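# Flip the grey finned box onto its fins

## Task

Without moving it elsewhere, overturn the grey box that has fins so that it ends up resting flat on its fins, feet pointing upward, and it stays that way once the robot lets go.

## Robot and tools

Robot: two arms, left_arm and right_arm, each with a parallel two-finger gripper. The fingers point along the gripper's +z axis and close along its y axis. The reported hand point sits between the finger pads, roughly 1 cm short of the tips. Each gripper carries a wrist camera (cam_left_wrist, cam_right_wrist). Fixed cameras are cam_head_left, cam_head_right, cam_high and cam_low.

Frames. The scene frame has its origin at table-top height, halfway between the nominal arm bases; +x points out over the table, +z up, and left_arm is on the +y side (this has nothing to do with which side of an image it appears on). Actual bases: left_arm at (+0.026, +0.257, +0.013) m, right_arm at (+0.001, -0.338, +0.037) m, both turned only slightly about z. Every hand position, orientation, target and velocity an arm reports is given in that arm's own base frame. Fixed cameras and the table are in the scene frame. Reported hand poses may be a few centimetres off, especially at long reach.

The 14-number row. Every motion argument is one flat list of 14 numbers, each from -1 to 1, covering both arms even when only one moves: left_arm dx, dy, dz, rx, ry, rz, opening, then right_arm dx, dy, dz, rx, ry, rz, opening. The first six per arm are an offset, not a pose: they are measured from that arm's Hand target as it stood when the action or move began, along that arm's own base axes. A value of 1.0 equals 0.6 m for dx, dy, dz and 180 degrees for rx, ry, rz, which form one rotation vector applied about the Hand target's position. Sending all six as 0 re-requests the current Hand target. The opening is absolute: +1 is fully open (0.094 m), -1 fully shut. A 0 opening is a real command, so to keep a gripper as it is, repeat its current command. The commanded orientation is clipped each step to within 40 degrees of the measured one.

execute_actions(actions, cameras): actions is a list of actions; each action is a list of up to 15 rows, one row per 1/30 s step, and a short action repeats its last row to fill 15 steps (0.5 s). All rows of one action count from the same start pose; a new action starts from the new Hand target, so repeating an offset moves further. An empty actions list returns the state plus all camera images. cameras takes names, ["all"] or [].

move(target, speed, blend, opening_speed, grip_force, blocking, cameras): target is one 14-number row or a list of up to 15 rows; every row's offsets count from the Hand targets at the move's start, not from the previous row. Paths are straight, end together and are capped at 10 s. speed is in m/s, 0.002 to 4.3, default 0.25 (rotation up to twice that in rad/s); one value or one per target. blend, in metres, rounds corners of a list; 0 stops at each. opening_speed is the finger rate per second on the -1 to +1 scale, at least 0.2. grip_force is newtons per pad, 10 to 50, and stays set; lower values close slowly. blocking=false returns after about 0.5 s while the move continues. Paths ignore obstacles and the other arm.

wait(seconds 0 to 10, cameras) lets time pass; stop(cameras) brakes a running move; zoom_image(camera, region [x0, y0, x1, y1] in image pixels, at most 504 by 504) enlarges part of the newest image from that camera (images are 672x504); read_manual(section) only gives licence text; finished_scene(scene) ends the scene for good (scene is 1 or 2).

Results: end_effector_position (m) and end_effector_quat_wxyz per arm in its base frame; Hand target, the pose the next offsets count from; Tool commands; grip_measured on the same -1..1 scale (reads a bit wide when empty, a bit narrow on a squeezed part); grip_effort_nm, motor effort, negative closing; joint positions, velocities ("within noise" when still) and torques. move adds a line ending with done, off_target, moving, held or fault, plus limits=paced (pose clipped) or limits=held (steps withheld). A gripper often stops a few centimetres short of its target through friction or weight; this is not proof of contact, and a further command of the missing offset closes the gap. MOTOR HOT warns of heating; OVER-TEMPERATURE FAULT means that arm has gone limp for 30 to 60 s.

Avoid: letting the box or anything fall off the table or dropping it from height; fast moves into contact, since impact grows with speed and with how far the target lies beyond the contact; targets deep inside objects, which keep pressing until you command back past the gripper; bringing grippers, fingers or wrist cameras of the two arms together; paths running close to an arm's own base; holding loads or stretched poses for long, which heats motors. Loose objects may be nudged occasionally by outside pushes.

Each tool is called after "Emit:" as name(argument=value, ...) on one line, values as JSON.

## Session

Emit:
execute_actions(actions=[])

Emit:
zoom_image(camera="cam_head_left", region=[230, 180, 440, 340])

Scene clock: 0.00 s.
left_arm: end_effector_position=(+0.6527, -0.4944, +0.2907) grip_measured=+1.000 grip_effort_nm=n/a end_effector_quat_wxyz=(+0.305, +0.732, +0.607, -0.050) | right_arm: end_effector_position=(+0.3471, -0.2391, +0.2552) grip_measured=+1.000 grip_effort_nm=n/a end_effector_quat_wxyz=(+0.253, +0.692, +0.642, -0.215)
Joint positions: left_arm=[-0.593 2.294 2.624 -1.321 0.258 1.085 0.094] | right_arm=[-0.362 1.247 1.116 -1.135 0.614 1.186 0.094]
Joint velocities: within noise
Joint torques (N m): no reading
Heat: left arm: hottest elbow 35 °C; right arm: hottest elbow 32 °C.
Hand target: left_arm +0.6557, -0.4964, +0.2943; +0.312, +0.731, +0.605, -0.048 | right_arm +0.3536, -0.2416, +0.2670; +0.264, +0.693, +0.637, -0.209
Tool commands: left_gripper/opening=+1.0 right_gripper/opening=+1.0

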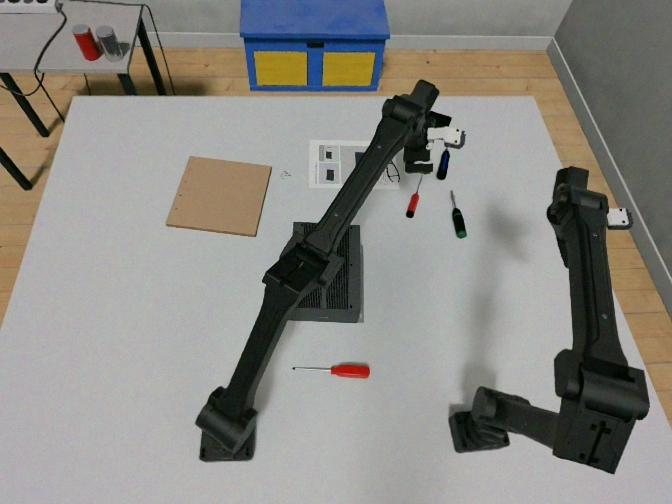

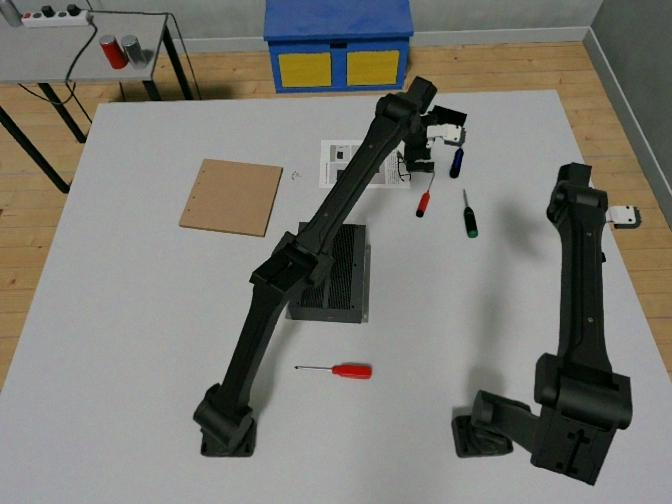

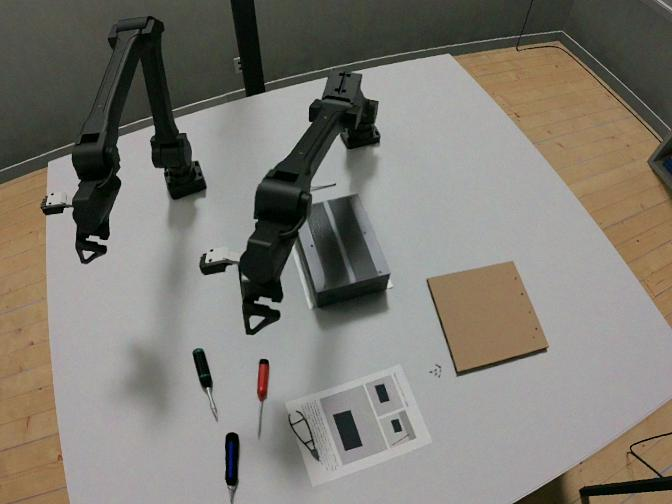

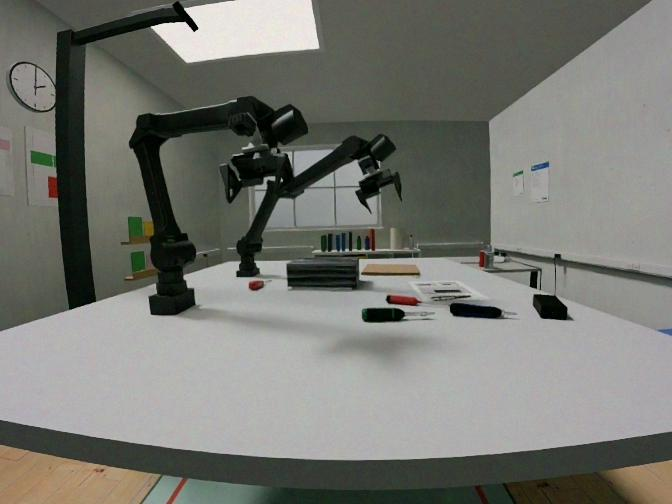

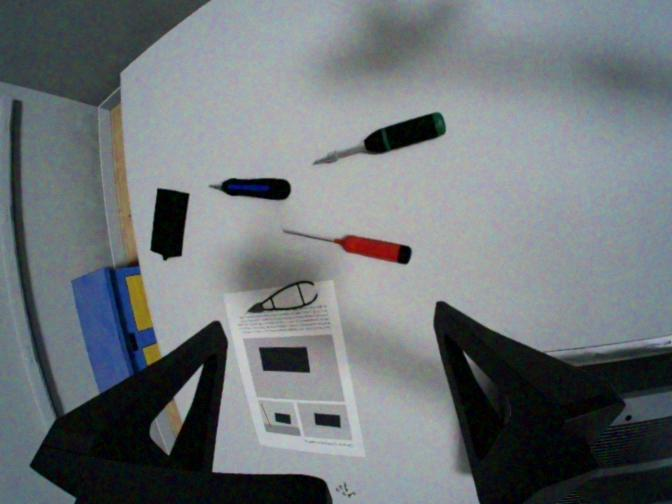

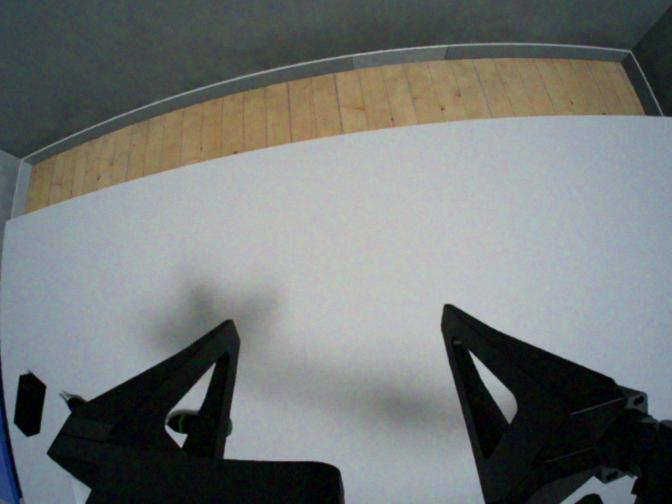

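Scaled by 2.400.

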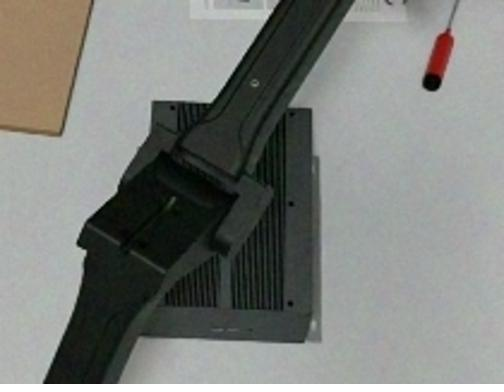

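Emit:
move(target=[-0.5178,0.794,-0.04,-0.2259,0.5168,0.3128,-1,0.0182,0.6027,-0.0367,0.4165,-0.1641,0.5523,-1], speed=0.2, cameras=["cam_head_left","cam_high","cam_left_wrist","cam_right_wrist"])

Emit:
zoom_image(camera="cam_head_left", region=[230, 180, 440, 340])

Scene clock: 67.43 s.
left_arm: end_effector_position=(+0.3488, -0.0220, +0.2666) grip_measured=-0.988 grip_effort_nm=-0.60 end_effector_quat_wxyz=(+0.081, -0.038, +0.849, -0.521) | right_arm: end_effector_position=(+0.3533, +0.1167, +0.2321) grip_measured=-0.986 grip_effort_nm=-0.77 end_effector_quat_wxyz=(+0.020, +0.059, +0.818, +0.571)
Joint positions: left_arm=[0.392 1.343 1.072 -1.668 1.075 0.523 0.001] | right_arm=[-0.134 1.316 0.918 -1.245 -1.216 -0.039 0.001]
Joint torques (N m): left_arm=[0.03 -8.64 7.87 -0.42 0.69 -0.24] | right_arm=[0.56 -6.83 10.43 0.05 -0.81 -0.21]
Heat: left arm: hottest elbow 44 °C; right arm: hottest elbow 41 °C.
Hand target: left_arm +0.3450, -0.0201, +0.2703; -0.009, +0.012, +0.819, -0.574 | right_arm +0.3645, +0.1201, +0.2449; +0.030, +0.042, +0.819, +0.572
Off the commanded pose: left_arm 0.006 m, 14 deg | right_arm 0.017 m, 2 deg.
joint sent to its limit (left arm) — joint 4 (wrist pitch), lower limit. The joint targets are off in orientation, not in position.
move: off_target (left_arm, right_arm)
Images, in order (width x height): cam_head_left 672x504, cam_high 672x504, cam_left_wrist 672x504, cam_right_wrist 672x504.

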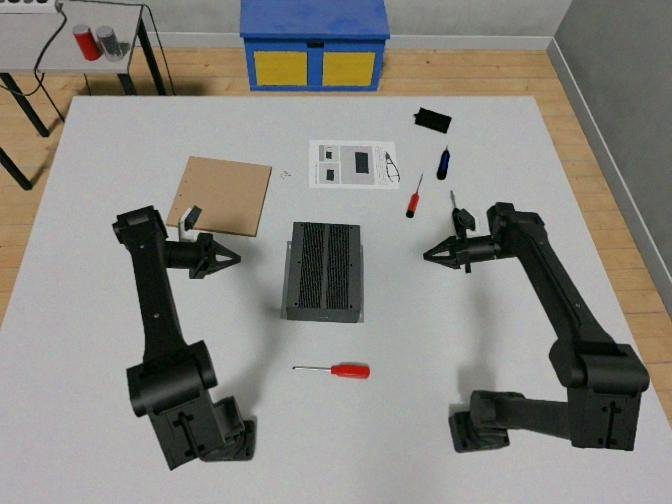

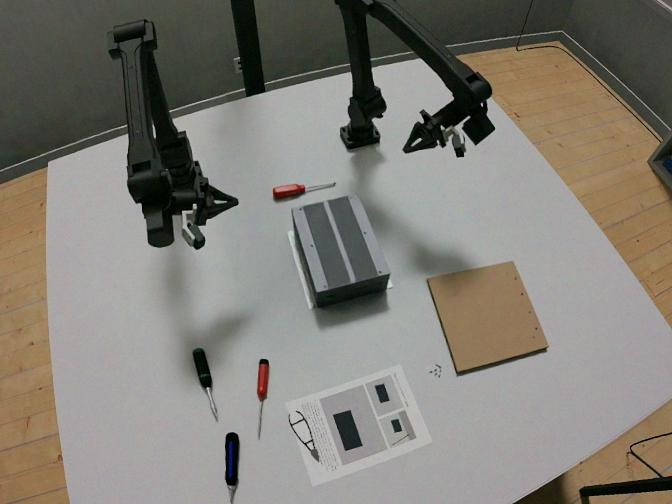

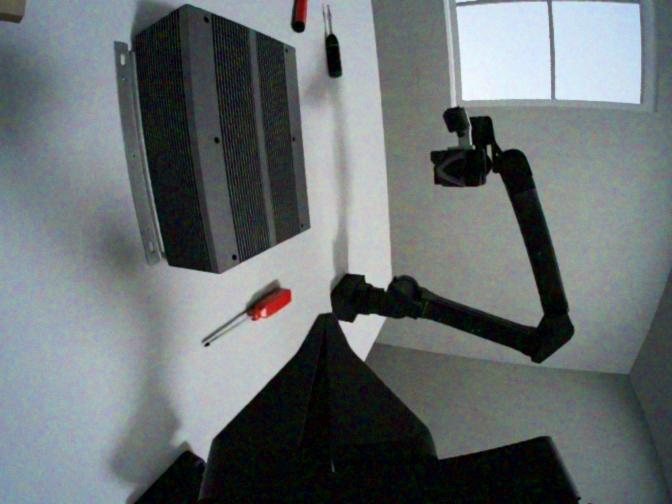

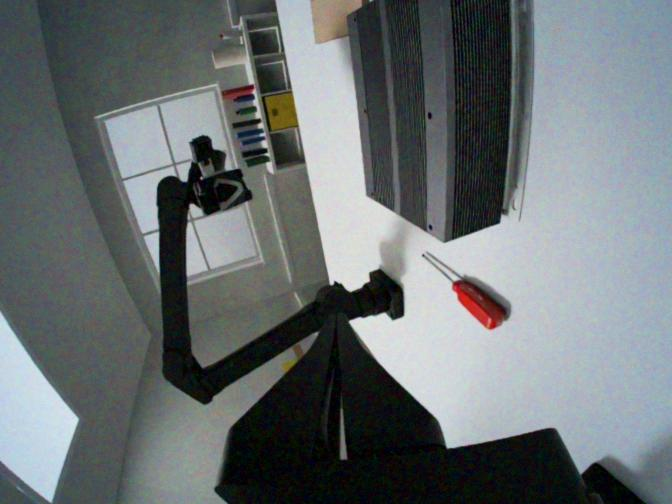

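Scaled by 2.400.

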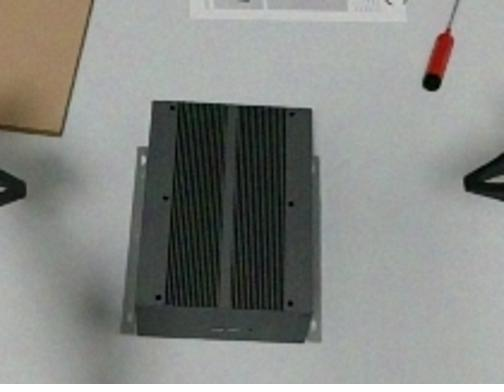

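Emit:
zoom_image(camera="cam_right_wrist", region=[320, 0, 560, 260])

Emit:
zoom_image(camera="cam_left_wrist", region=[90, 0, 340, 290])

Scaled by 1.938 from the camera's 672x504 image, which has a finer 960x720 frame.

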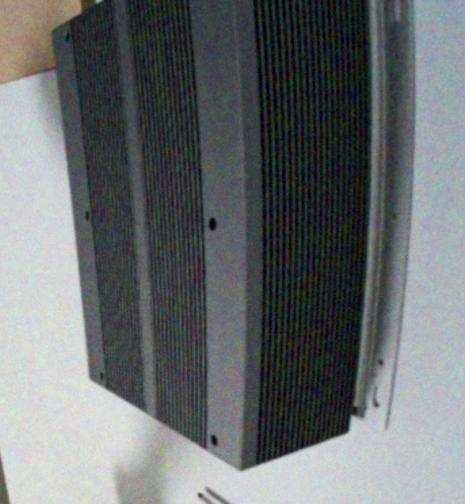

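Scaled by 1.738 from the camera's 672x504 image, which has a finer 960x720 frame.

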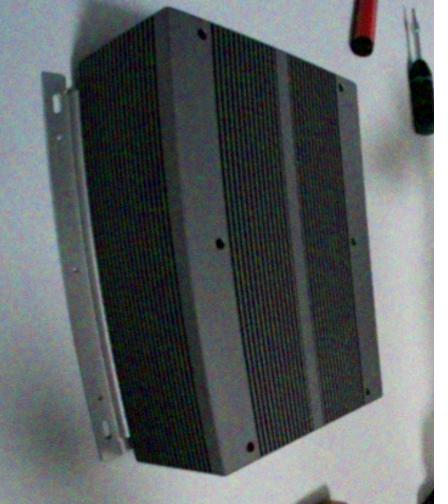

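Emit:
move(target=[0.0133,-0.0133,-0.3533,0,0,0,-1,-0.0242,0.0117,-0.3333,0,0,0,-1], speed=0.15, cameras=["cam_head_left","cam_low","cam_left_wrist","cam_right_wrist"])

Scene clock: 160.37 s.
left_arm: end_effector_position=(+0.3460, -0.0276, +0.0628) grip_measured=-0.988 grip_effort_nm=-0.60 end_effector_quat_wxyz=(-0.013, +0.000, +0.817, -0.576) | right_arm: end_effector_position=(+0.3511, +0.1218, +0.0463) grip_measured=-0.986 grip_effort_nm=-0.77 end_effector_quat_wxyz=(+0.035, +0.045, +0.819, +0.570)
Joint positions: left_arm=[0.373 1.863 0.95 -1.482 1.054 0.87 0.001] | right_arm=[-0.119 1.67 0.677 -0.59 -1.217 -0.018 0.001]
Joint torques (N m): left_arm=[-1.67 -9.99 6.11 -0.29 0.41 -0.01] | right_arm=[-0.09 -9.05 4.23 1.06 -0.84 0.03]
Heat: left arm: hottest elbow 42 °C; right arm: hottest elbow 42 °C.
Hand target: left_arm +0.3530, -0.0281, +0.0584; -0.009, +0.012, +0.819, -0.574 | right_arm +0.3500, +0.1272, +0.0450; +0.030, +0.042, +0.819, +0.572
Off the commanded pose: left_arm 0.008 m, 2 deg | right_arm 0.006 m, 1 deg.
move: done
Images, in order (width x height): cam_head_left 672x504, cam_low 672x504, cam_left_wrist 672x504, cam_right_wrist 672x504.

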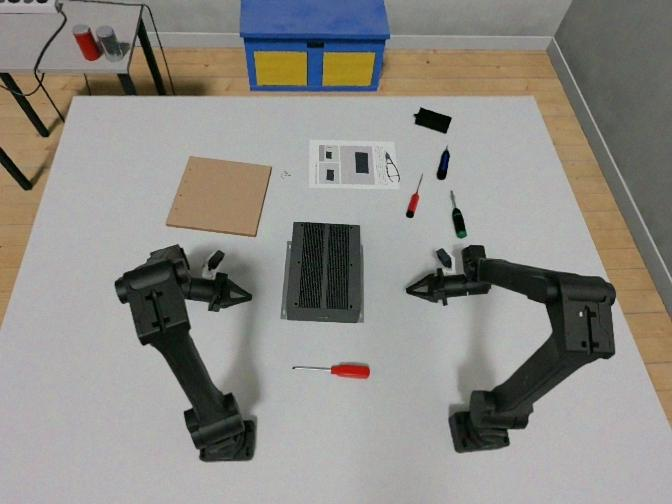

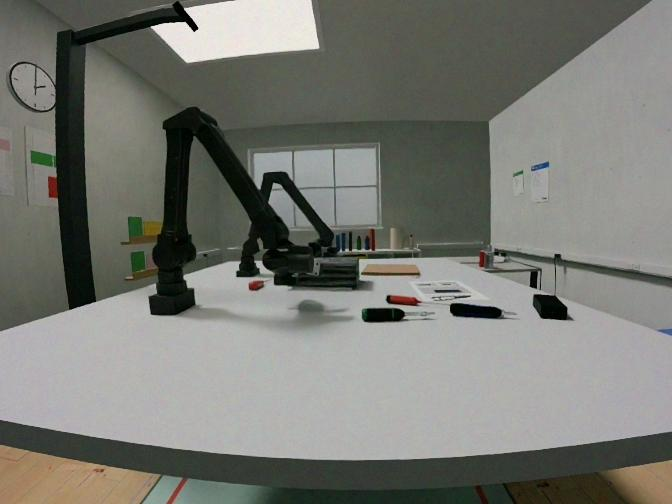

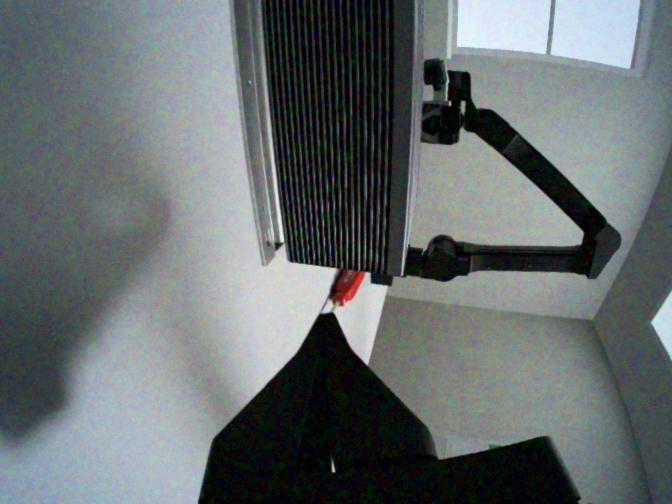

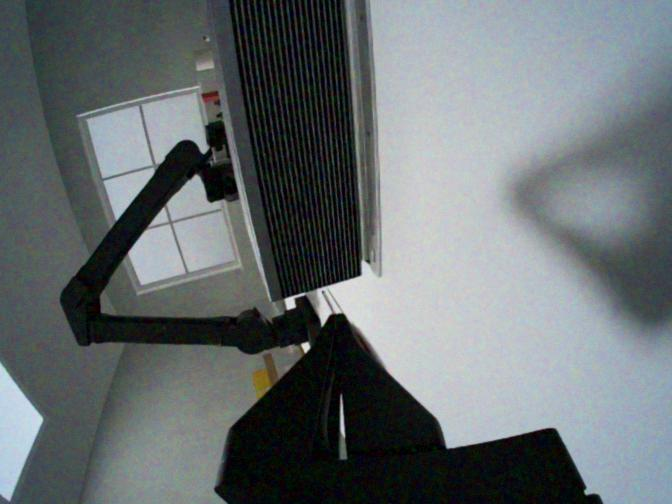

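Emit:
move(target=[0.015,-0.1033,-0.04,0,0,0,-1,-0.0317,0.1133,-0.0333,0,0,0,-1], speed=0.08, cameras=["cam_head_left","cam_left_wrist","cam_right_wrist"])

Emit:
zoom_image(camera="cam_head_left", region=[230, 180, 440, 340])

Scene clock: 183.83 s.
left_arm: end_effector_position=(+0.3638, -0.0868, +0.0382) grip_measured=-0.988 grip_effort_nm=-0.60 end_effector_quat_wxyz=(-0.003, +0.016, +0.819, -0.573) | right_arm: end_effector_position=(+0.3329, +0.1902, +0.0260) grip_measured=-0.986 grip_effort_nm=-0.77 end_effector_quat_wxyz=(+0.032, +0.046, +0.818, +0.572)
Joint positions: left_arm=[0.206 1.863 0.902 -1.169 1.154 0.614 0.001] | right_arm=[0.09 1.67 0.513 0.088 -1.169 0.536 0.001]
Joint torques (N m): left_arm=[-1.32 -10.87 4.19 0.16 0.72 -0.23] | right_arm=[1.03 -8.41 3.52 1.85 -0.46 0.01]
Heat: left arm: hottest elbow 40 °C; right arm: hottest elbow 40 °C.
Hand target: left_arm +0.3620, -0.0900, +0.0344; -0.009, +0.012, +0.819, -0.574 | right_arm +0.3311, +0.1951, +0.0251; +0.030, +0.042, +0.819, +0.572
Off the commanded pose: left_arm 0.005 m, 1 deg | right_arm 0.005 m, 1 deg.
move: done
Images, in order (width x height): cam_head_left 672x504, cam_left_wrist 672x504, cam_right_wrist 672x504.

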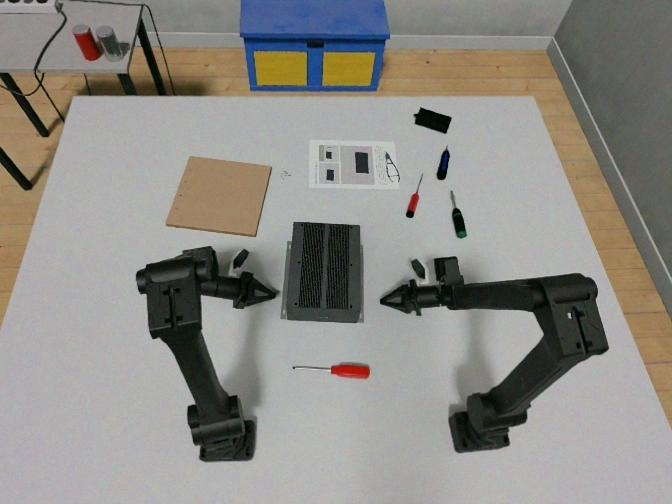

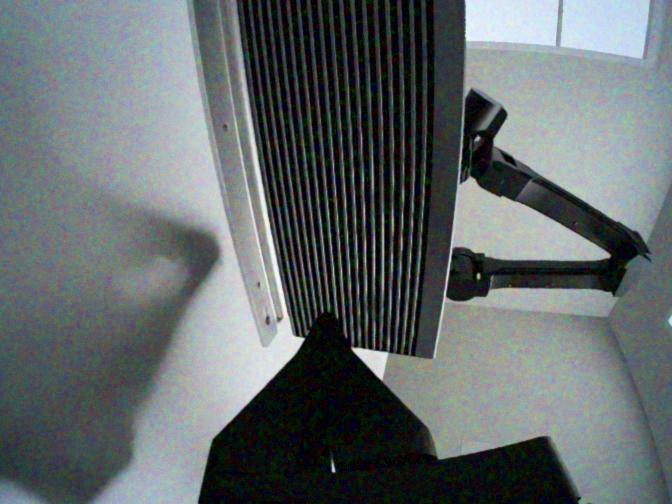

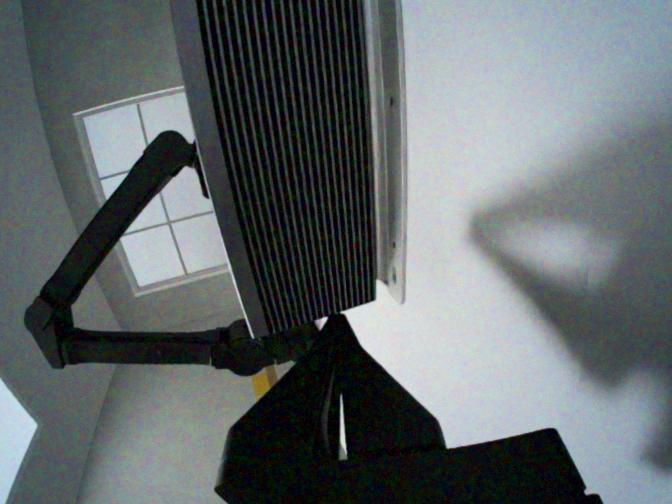

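Scaled by 2.400.

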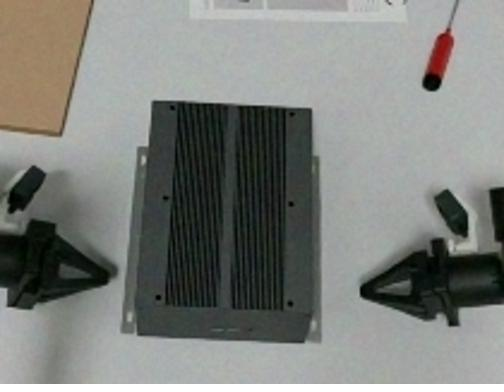

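Emit:
move(target=[-0.0015,-0.0467,0.0,0,0,0,-1,-0.0085,0.0917,0,0,0,0,-1], speed=0.06, cameras=["cam_head_left","cam_left_wrist","cam_right_wrist"])

Emit:
zoom_image(camera="cam_head_left", region=[230, 180, 440, 340])

Scene clock: 202.37 s.
left_arm: end_effector_position=(+0.3610, -0.1149, +0.0304) grip_measured=-0.988 grip_effort_nm=-0.60 end_effector_quat_wxyz=(-0.012, +0.009, +0.818, -0.575) | right_arm: end_effector_position=(+0.3289, +0.2457, +0.0278) grip_measured=-0.986 grip_effort_nm=-0.77 end_effector_quat_wxyz=(+0.034, +0.043, +0.819, +0.572)
Joint positions: left_arm=[0.134 1.847 0.857 -1.006 1.189 0.445 0.001] | right_arm=[0.264 1.694 0.48 0.43 -1.063 0.847 0.001]
Joint torques (N m): left_arm=[-1.61 -12.28 4.22 0.35 0.76 -0.24] | right_arm=[0.79 -8.18 3.58 2.3 -0.28 -0.05]
Heat: left arm: hottest elbow 39 °C; right arm: hottest elbow 38 °C.
Hand target: left_arm +0.3610, -0.1181, +0.0343; -0.009, +0.012, +0.819, -0.574 | right_arm +0.3259, +0.2501, +0.0250; +0.030, +0.042, +0.819, +0.572
Off the commanded pose: left_arm 0.005 m, 0 deg | right_arm 0.006 m, 0 deg.
move: done
Images, in order (width x height): cam_head_left 672x504, cam_left_wrist 672x504, cam_right_wrist 672x504.

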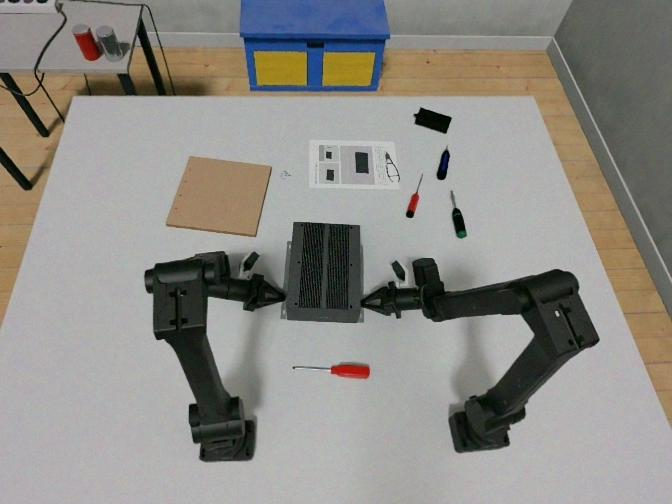

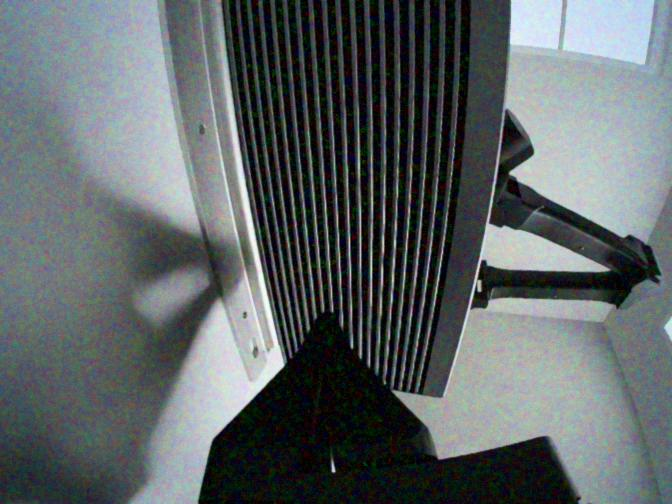

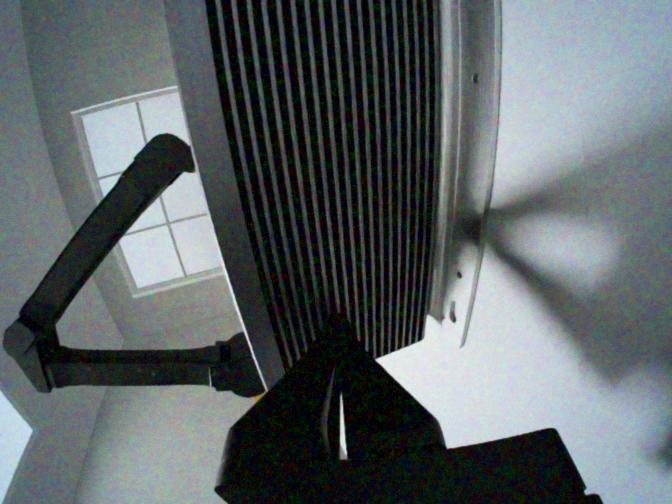

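Scaled by 2.400.

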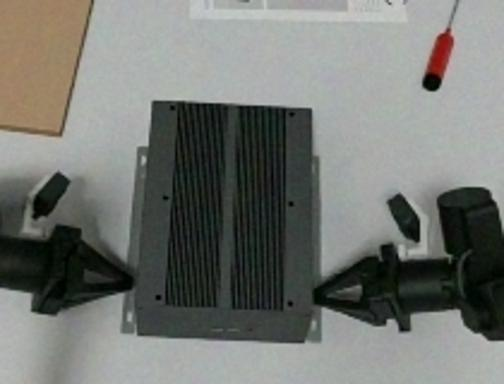

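Emit:
move(target=[0,0,0.022,0,0,0,-1,0.015,0.002,0,0,0,0,-1], speed=0.04, cameras=["cam_left_wrist","cam_right_wrist"])

Scene clock: 255.07 s.
left_arm: end_effector_position=(+0.3624, -0.1147, +0.0424) grip_measured=-0.988 grip_effort_nm=-0.60 end_effector_quat_wxyz=(-0.004, +0.014, +0.819, -0.573) | right_arm: end_effector_position=(+0.3276, +0.2454, +0.0233) grip_measured=-0.986 grip_effort_nm=-0.77 end_effector_quat_wxyz=(+0.029, +0.047, +0.820, +0.570)
Joint positions: left_arm=[0.134 1.813 0.857 -1.021 1.189 0.444 0.001] | right_arm=[0.264 1.707 0.48 0.43 -1.063 0.848 0.001]
Joint torques (N m): left_arm=[-1.49 -12.04 4.71 -0.55 0.76 -0.24] | right_arm=[-0.32 -7.71 5.15 1.55 -0.42 -0.08]
Heat: left arm: hottest elbow 38 °C; right arm: hottest elbow 35 °C.
Hand target: left_arm +0.3610, -0.1181, +0.0475; -0.009, +0.012, +0.819, -0.574 | right_arm +0.3349, +0.2513, +0.0250; +0.030, +0.042, +0.819, +0.572
Off the commanded pose: left_arm 0.006 m, 1 deg | right_arm 0.010 m, 1 deg.
move: done
Images, in order (width x height): cam_left_wrist 672x504, cam_right_wrist 672x504.

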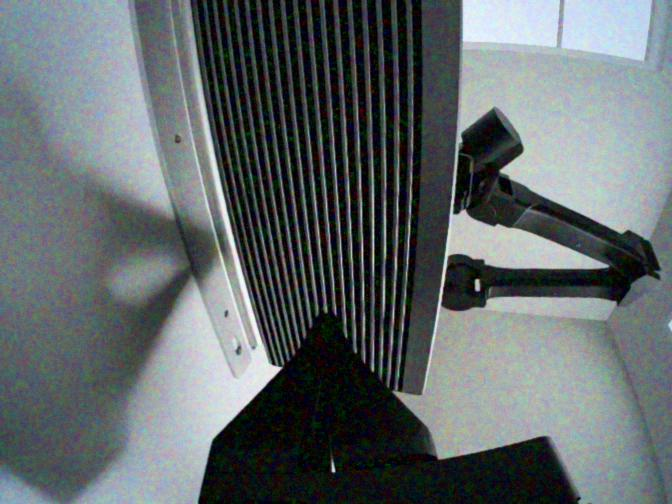

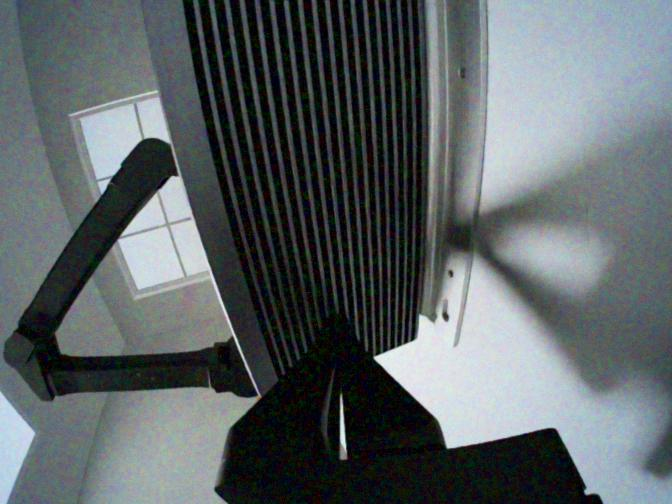

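Emit:
move(target=[[0,0,0,0,0,0,-1,0.02,0,0,0,0,0,-1],[-0.003,-0.095,0,0,0,0,-1,0.0327,0.125,0,0,0,0,-1]], speed=[0.04,0.05], cameras=["cam_head_left"])

Emit:
move(target=[[0.0225,-0.0007,0.0912,0,0,0,-1,0.0224,-0.0023,0.0912,0,0,0,-1],[0.0563,-0.0018,0.1413,0,0,0,-1,0.056,-0.0057,0.1413,0,0,0,-1],[0.0958,-0.003,0.1838,0,0,0,-1,0.0953,-0.0097,0.1838,0,0,0,-1],[0.1389,-0.0043,0.218,0,0,0,-1,0.1383,-0.014,0.218,0,0,0,-1]], speed=0.06, blend=0.01, cameras=["cam_head_left","cam_high"])

Scene clock: 270.47 s.
left_arm: end_effector_position=(+0.3829, -0.1167, +0.0440) grip_measured=-0.988 grip_effort_nm=-0.60 end_effector_quat_wxyz=(+0.037, -0.026, +0.831, -0.555) | right_arm: end_effector_position=(+0.3579, +0.2575, +0.0219) grip_measured=-0.986 grip_effort_nm=-0.77 end_effector_quat_wxyz=(+0.049, +0.105, +0.820, +0.561)
Joint positions: left_arm=[0.119 1.731 0.788 -0.678 1.178 0.09 0.001] | right_arm=[0.299 1.741 0.511 0.556 -0.944 1.035 0.001]
Joint torques (N m): left_arm=[-11.99 -10.58 3.71 0.53 2.36 -0.32] | right_arm=[11.16 -6.65 8.62 3.06 0.06 0.09]
Heat: left arm: hottest elbow 37 °C; right arm: hottest elbow 35 °C.
Hand target: left_arm +0.3593, -0.1751, +0.0475; -0.009, +0.012, +0.819, -0.574 | right_arm +0.3545, +0.3264, +0.0250; +0.030, +0.042, +0.819, +0.572
Off the commanded pose: left_arm 0.063 m, 7 deg | right_arm 0.069 m, 8 deg.
move: off_target (left_arm, right_arm)
Images, in order (width x height): cam_head_left 672x504.

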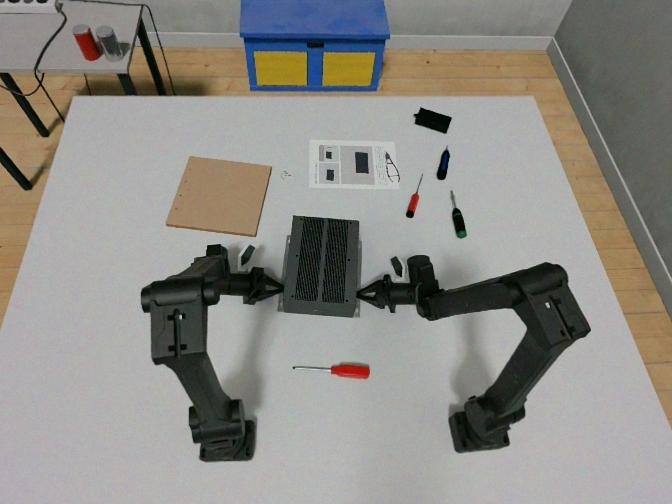

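Scene clock: 273.87 s.
left_arm: end_effector_position=(+0.4407, -0.1092, +0.1251) grip_measured=-0.988 grip_effort_nm=-0.60 end_effector_quat_wxyz=(+0.007, -0.046, +0.846, -0.531) | right_arm: end_effector_position=(+0.3991, +0.2649, +0.0983) grip_measured=-0.986 grip_effort_nm=-0.77 end_effector_quat_wxyz=(-0.016, +0.128, +0.833, +0.539)
Joint positions: left_arm=[0.11 1.68 1.05 -1.029 1.118 0.056 0.001] | right_arm=[0.278 1.568 0.74 -0.039 -0.99 0.973 0.001]
Joint torques (N m): left_arm=[-11.58 -15.21 11.45 -1.48 4.85 -0.28] | right_arm=[4.84 -10.93 15.46 3.08 -1.25 -0.22]
Heat: left arm: hottest elbow 38 °C; right arm: hottest elbow 37 °C.
Hand target: left_arm +0.4425, -0.1776, +0.1782; -0.009, +0.012, +0.819, -0.574 | right_arm +0.4375, +0.3180, +0.1557; +0.030, +0.042, +0.819, +0.572
Off the commanded pose: left_arm 0.087 m, 9 deg | right_arm 0.087 m, 12 deg.
move: off_target (left_arm, right_arm)
Images, in order (width x height): cam_head_left 672x504, cam_high 672x504.

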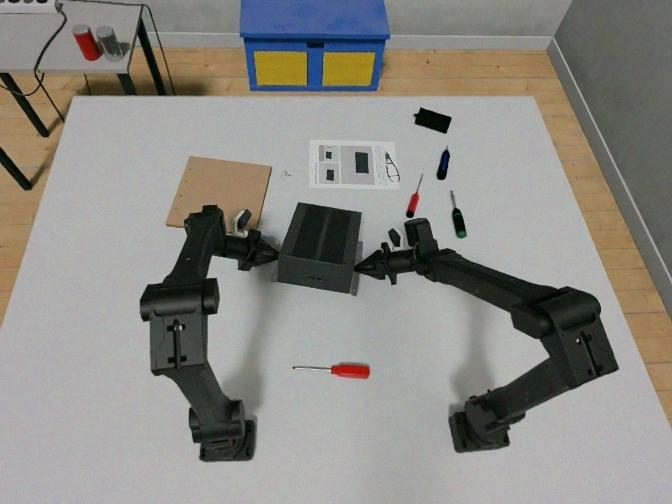

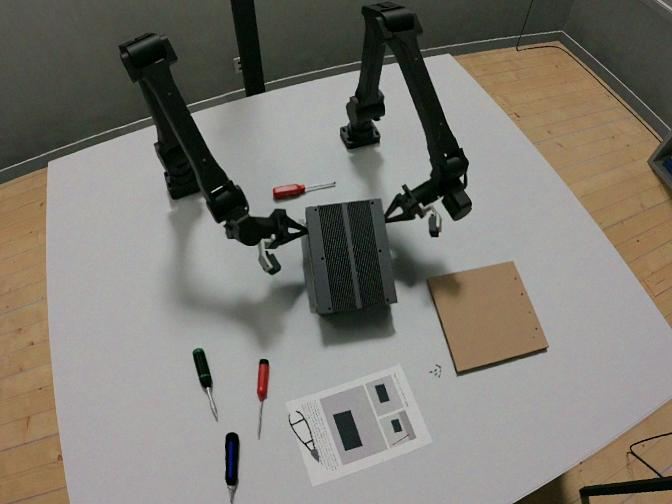

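Emit:
move(target=[[0.0453,-0.0071,0.0268,0,0,0,-1,0.046,0.0025,0.0268,0,0,0,-1],[0.092,-0.0139,0.047,0,0,0,-1,0.0933,0.0044,0.047,0,0,0,-1],[0.1393,-0.0211,0.0608,0,0,0,-1,0.1412,0.0067,0.0608,0,0,0,-1],[0.1899,-0.0282,0.0693,0,0,0,-1,0.1925,0.0086,0.0693,0,0,0,-1]], speed=0.05, blend=0.01, cameras=["cam_head_left","cam_high"])

Scene clock: 283.17 s.
left_arm: end_effector_position=(+0.5608, -0.1041, +0.1968) grip_measured=-0.988 grip_effort_nm=-0.60 end_effector_quat_wxyz=(+0.029, -0.049, +0.831, -0.553) | right_arm: end_effector_position=(+0.5356, +0.2603, +0.1594) grip_measured=-0.986 grip_effort_nm=-0.77 end_effector_quat_wxyz=(+0.013, +0.116, +0.825, +0.553)
Joint positions: left_arm=[0.102 1.841 1.468 -1.175 1.173 -0.03 0.001] | right_arm=[0.199 1.739 1.161 -0.295 -1.039 0.888 0.001]
Joint torques (N m): left_arm=[-13.27 -15.62 11.77 -0.4 2.68 -0.24] | right_arm=[6.71 -12.81 15.05 2.73 -1.16 -0.18]
Heat: left arm: hottest wrist yaw 47 °C; right arm: hottest elbow 41 °C.
Hand target: left_arm +0.5565, -0.1946, +0.2199; -0.009, +0.012, +0.819, -0.574 | right_arm +0.5531, +0.3231, +0.1975; +0.030, +0.042, +0.819, +0.572
Off the commanded pose: left_arm 0.093 m, 9 deg | right_arm 0.075 m, 9 deg.
move: off_target (left_arm, right_arm)
Images, in order (width x height): cam_head_left 672x504, cam_high 672x504.

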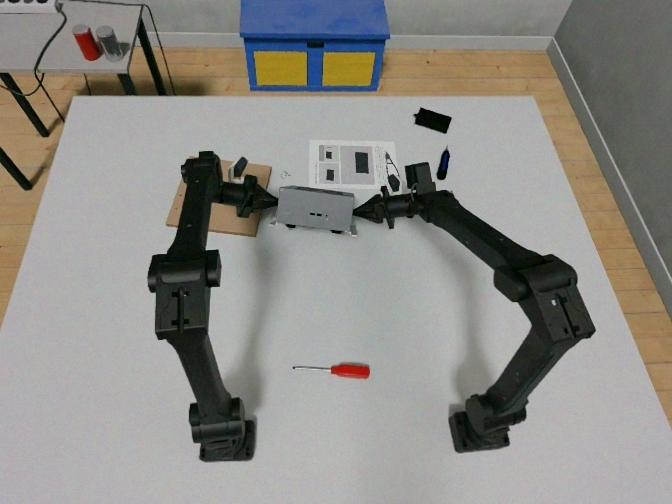

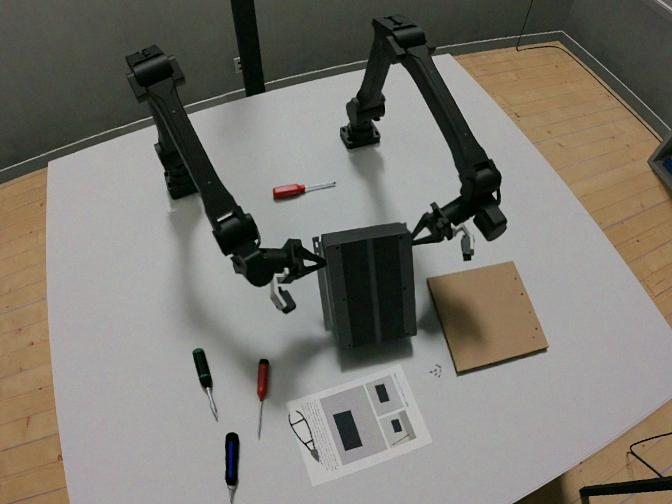

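Emit:
move(target=[[0.0464,-0.0068,0.0027,0,0,0,-1,0.0469,0.0019,0.0027,0,0,0,-1],[0.0961,-0.0141,-0.0001,0,0,0,-1,0.0974,0.004,-0.0001,0,0,0,-1]], speed=0.04, blend=0.01, cameras=["cam_head_left","cam_low","cam_high"])

Emit:
zoom_image(camera="cam_low", region=[280, 180, 480, 320])

Scene clock: 292.30 s.
left_arm: end_effector_position=(+0.6200, -0.1088, +0.2176) grip_measured=-0.988 grip_effort_nm=-0.60 end_effector_quat_wxyz=(+0.040, -0.040, +0.827, -0.560) | right_arm: end_effector_position=(+0.6110, +0.2510, +0.1766) grip_measured=-0.986 grip_effort_nm=-0.77 end_effector_quat_wxyz=(+0.038, +0.109, +0.822, +0.558)
Joint positions: left_arm=[0.087 1.959 1.695 -1.224 1.191 -0.066 0.001] | right_arm=[0.16 1.869 1.394 -0.378 -1.051 0.852 0.001]
Joint torques (N m): left_arm=[-12.92 -16.21 11.3 -0.06 1.89 -0.2] | right_arm=[7.41 -15.03 13.39 2.11 -1.32 -0.15]
Heat: left arm: hottest wrist yaw 45 °C; right arm: hottest elbow 46 °C.
Hand target: left_arm +0.6141, -0.2030, +0.2199; -0.009, +0.012, +0.819, -0.574 | right_arm +0.6115, +0.3254, +0.1973; +0.030, +0.042, +0.819, +0.572
Off the commanded pose: left_arm 0.094 m, 8 deg | right_arm 0.077 m, 8 deg.
move: off_target (left_arm, right_arm)
Images, in order (width x height): cam_head_left 672x504, cam_high 672x504, cam_low 672x504.

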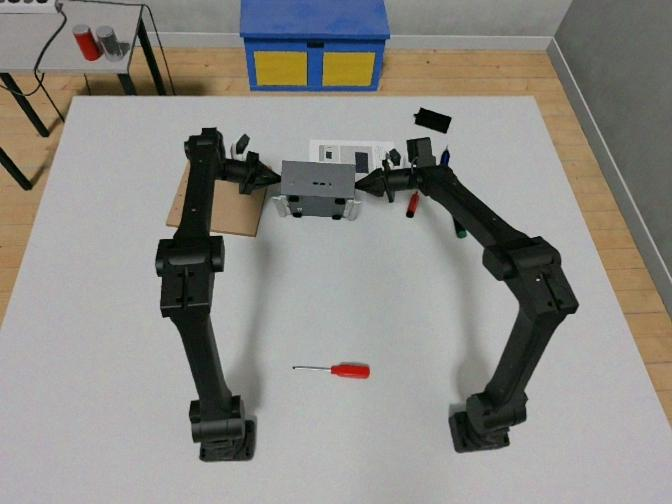

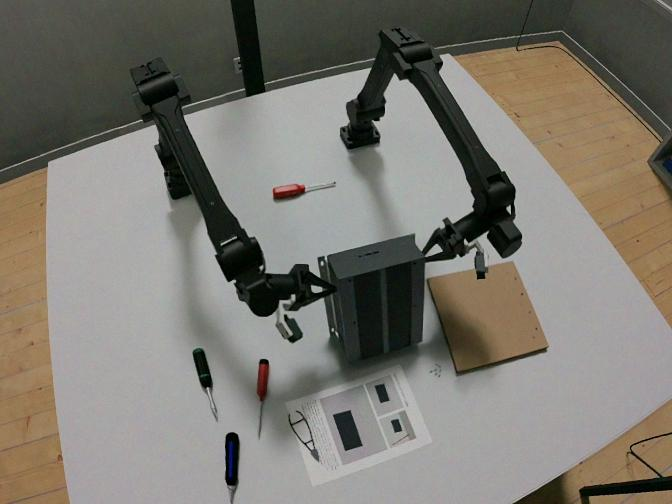

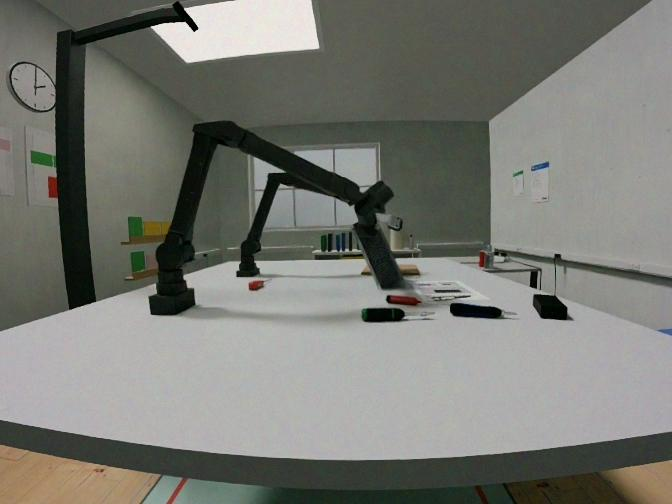

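Scaled by 2.520.

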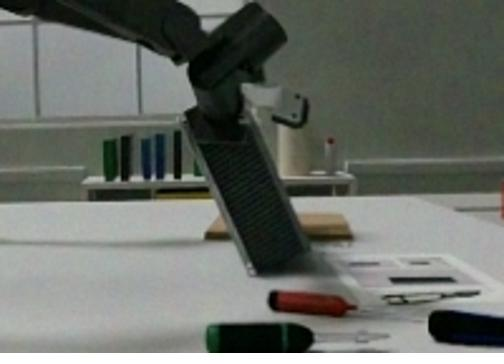

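Emit:
move(target=[[0.075,-0.006,-0.005,0,0,0,-1,0.075,-0.003,-0.005,0,0,0,-1],[0.125,-0.012,-0.018,0,0,0,-1,0.125,-0.008,-0.018,0,0,0,-1]], speed=0.035, blend=0.01, cameras=["cam_head_left","cam_low","cam_high"])

Emit:
zoom_image(camera="cam_low", region=[280, 180, 480, 320])

Scene clock: 306.67 s.
left_arm: end_effector_position=(+0.6905, -0.1045, +0.2194) grip_measured=-0.988 grip_effort_nm=-0.60 end_effector_quat_wxyz=(+0.042, -0.041, +0.825, -0.562) | right_arm: end_effector_position=(+0.6980, +0.2515, +0.1827) grip_measured=-0.986 grip_effort_nm=-0.77 end_effector_quat_wxyz=(+0.055, +0.091, +0.820, +0.563)
Joint positions: left_arm=[0.084 2.153 2.014 -1.329 1.195 -0.085 0.001] | right_arm=[0.139 2.07 1.724 -0.504 -1.07 0.801 0.001]
Joint torques (N m): left_arm=[-13.1 -17.73 11.81 0.1 1.7 -0.18] | right_arm=[6.77 -17.79 11.51 1.37 -1.44 -0.24]
Heat: left arm: hottest elbow 43 °C; right arm: hottest elbow 46 °C.
Hand target: left_arm +0.6892, -0.2102, +0.2091; -0.009, +0.012, +0.819, -0.574 | right_arm +0.6864, +0.3208, +0.1863; +0.029, +0.042, +0.819, +0.572
Off the commanded pose: left_arm 0.106 m, 9 deg | right_arm 0.070 m, 6 deg.
move: off_target (left_arm, right_arm)
Images, in order (width x height): cam_head_left 672x504, cam_high 672x504, cam_low 672x504.

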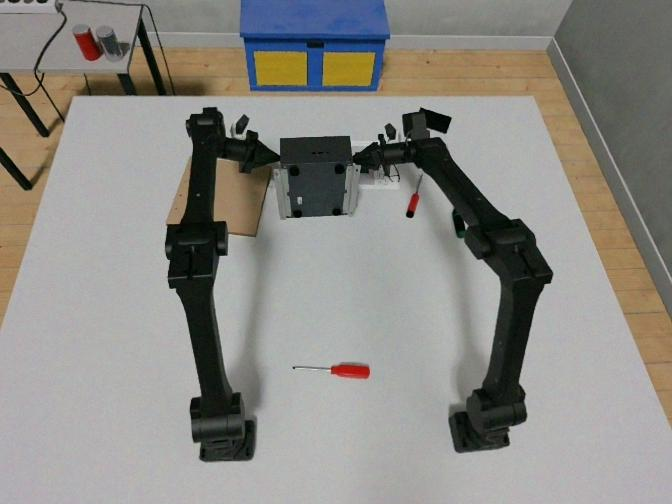

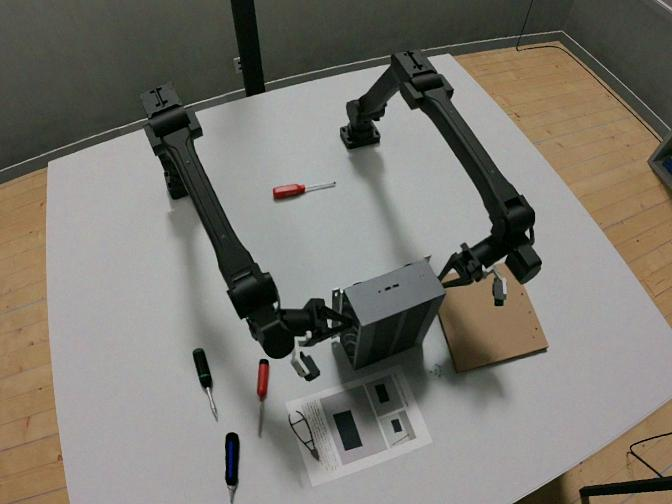

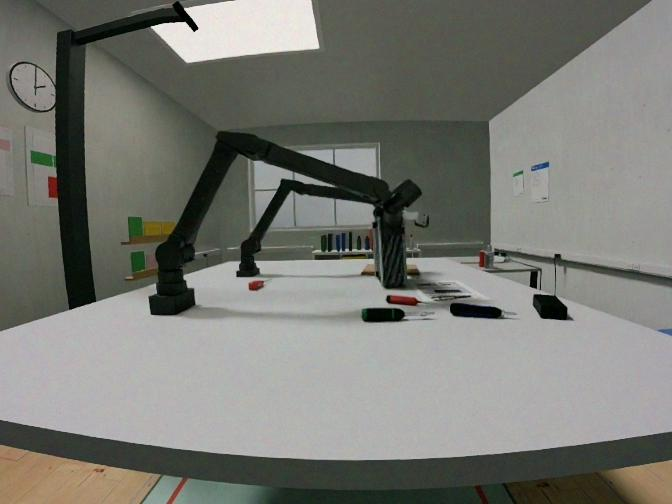

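Scaled by 2.520.

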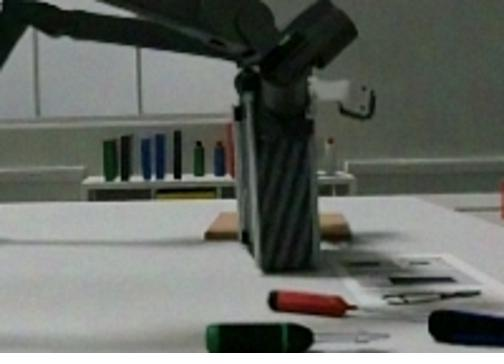

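Emit:
move(target=[0.035,0,-0.02,0,0,0,-1,0.035,-0.003,-0.02,0,0,0,-1], speed=0.03, cameras=["cam_head_left","cam_low"])

Emit:
zoom_image(camera="cam_low", region=[280, 180, 480, 320])

Scene clock: 313.43 s.
left_arm: end_effector_position=(+0.7094, -0.1021, +0.2173) grip_measured=-0.988 grip_effort_nm=-0.60 end_effector_quat_wxyz=(+0.044, -0.041, +0.823, -0.565) | right_arm: end_effector_position=(+0.7191, +0.2519, +0.1823) grip_measured=-0.986 grip_effort_nm=-0.77 end_effector_quat_wxyz=(+0.059, +0.083, +0.818, +0.566)
Joint positions: left_arm=[0.086 2.215 2.112 -1.362 1.204 -0.085 0.001] | right_arm=[0.135 2.127 1.815 -0.533 -1.081 0.785 0.001]
Joint torques (N m): left_arm=[-13.04 -17.44 11.78 0.49 1.35 -0.12] | right_arm=[6.07 -18.9 11.06 1.17 -1.22 -0.17]
Heat: left arm: hottest elbow 45 °C; right arm: hottest elbow 47 °C.
Hand target: left_arm +0.7102, -0.2103, +0.1971; -0.009, +0.012, +0.819, -0.574 | right_arm +0.7076, +0.3189, +0.1745; +0.030, +0.042, +0.819, +0.572
Off the commanded pose: left_arm 0.110 m, 9 deg | right_arm 0.069 m, 6 deg.
move: off_target (left_arm, right_arm)
Images, in order (width x height): cam_head_left 672x504, cam_low 672x504.

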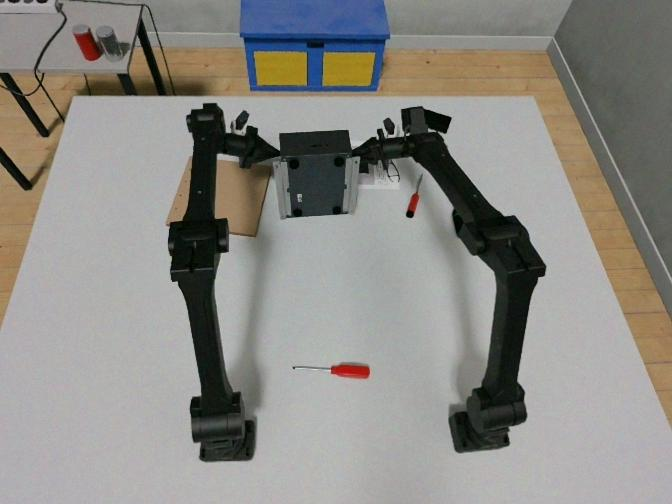

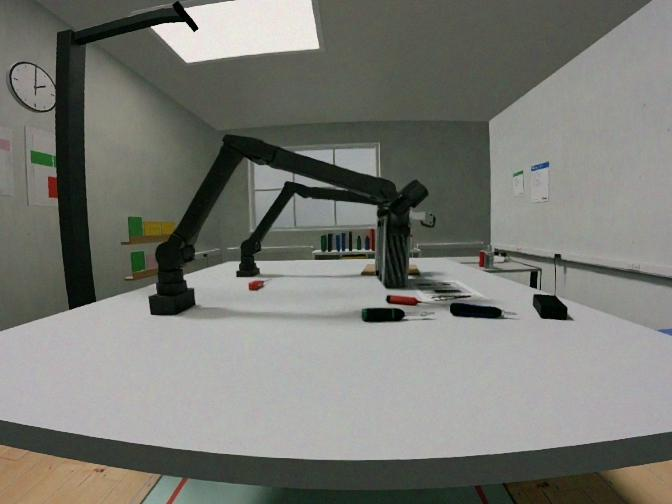

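Scaled by 2.520.

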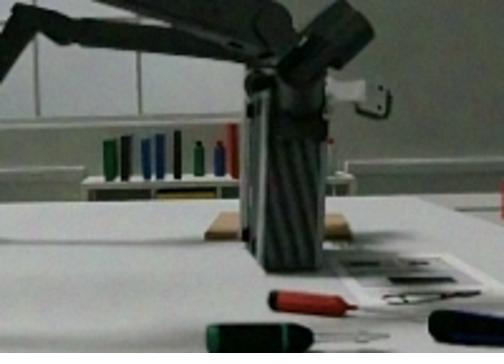

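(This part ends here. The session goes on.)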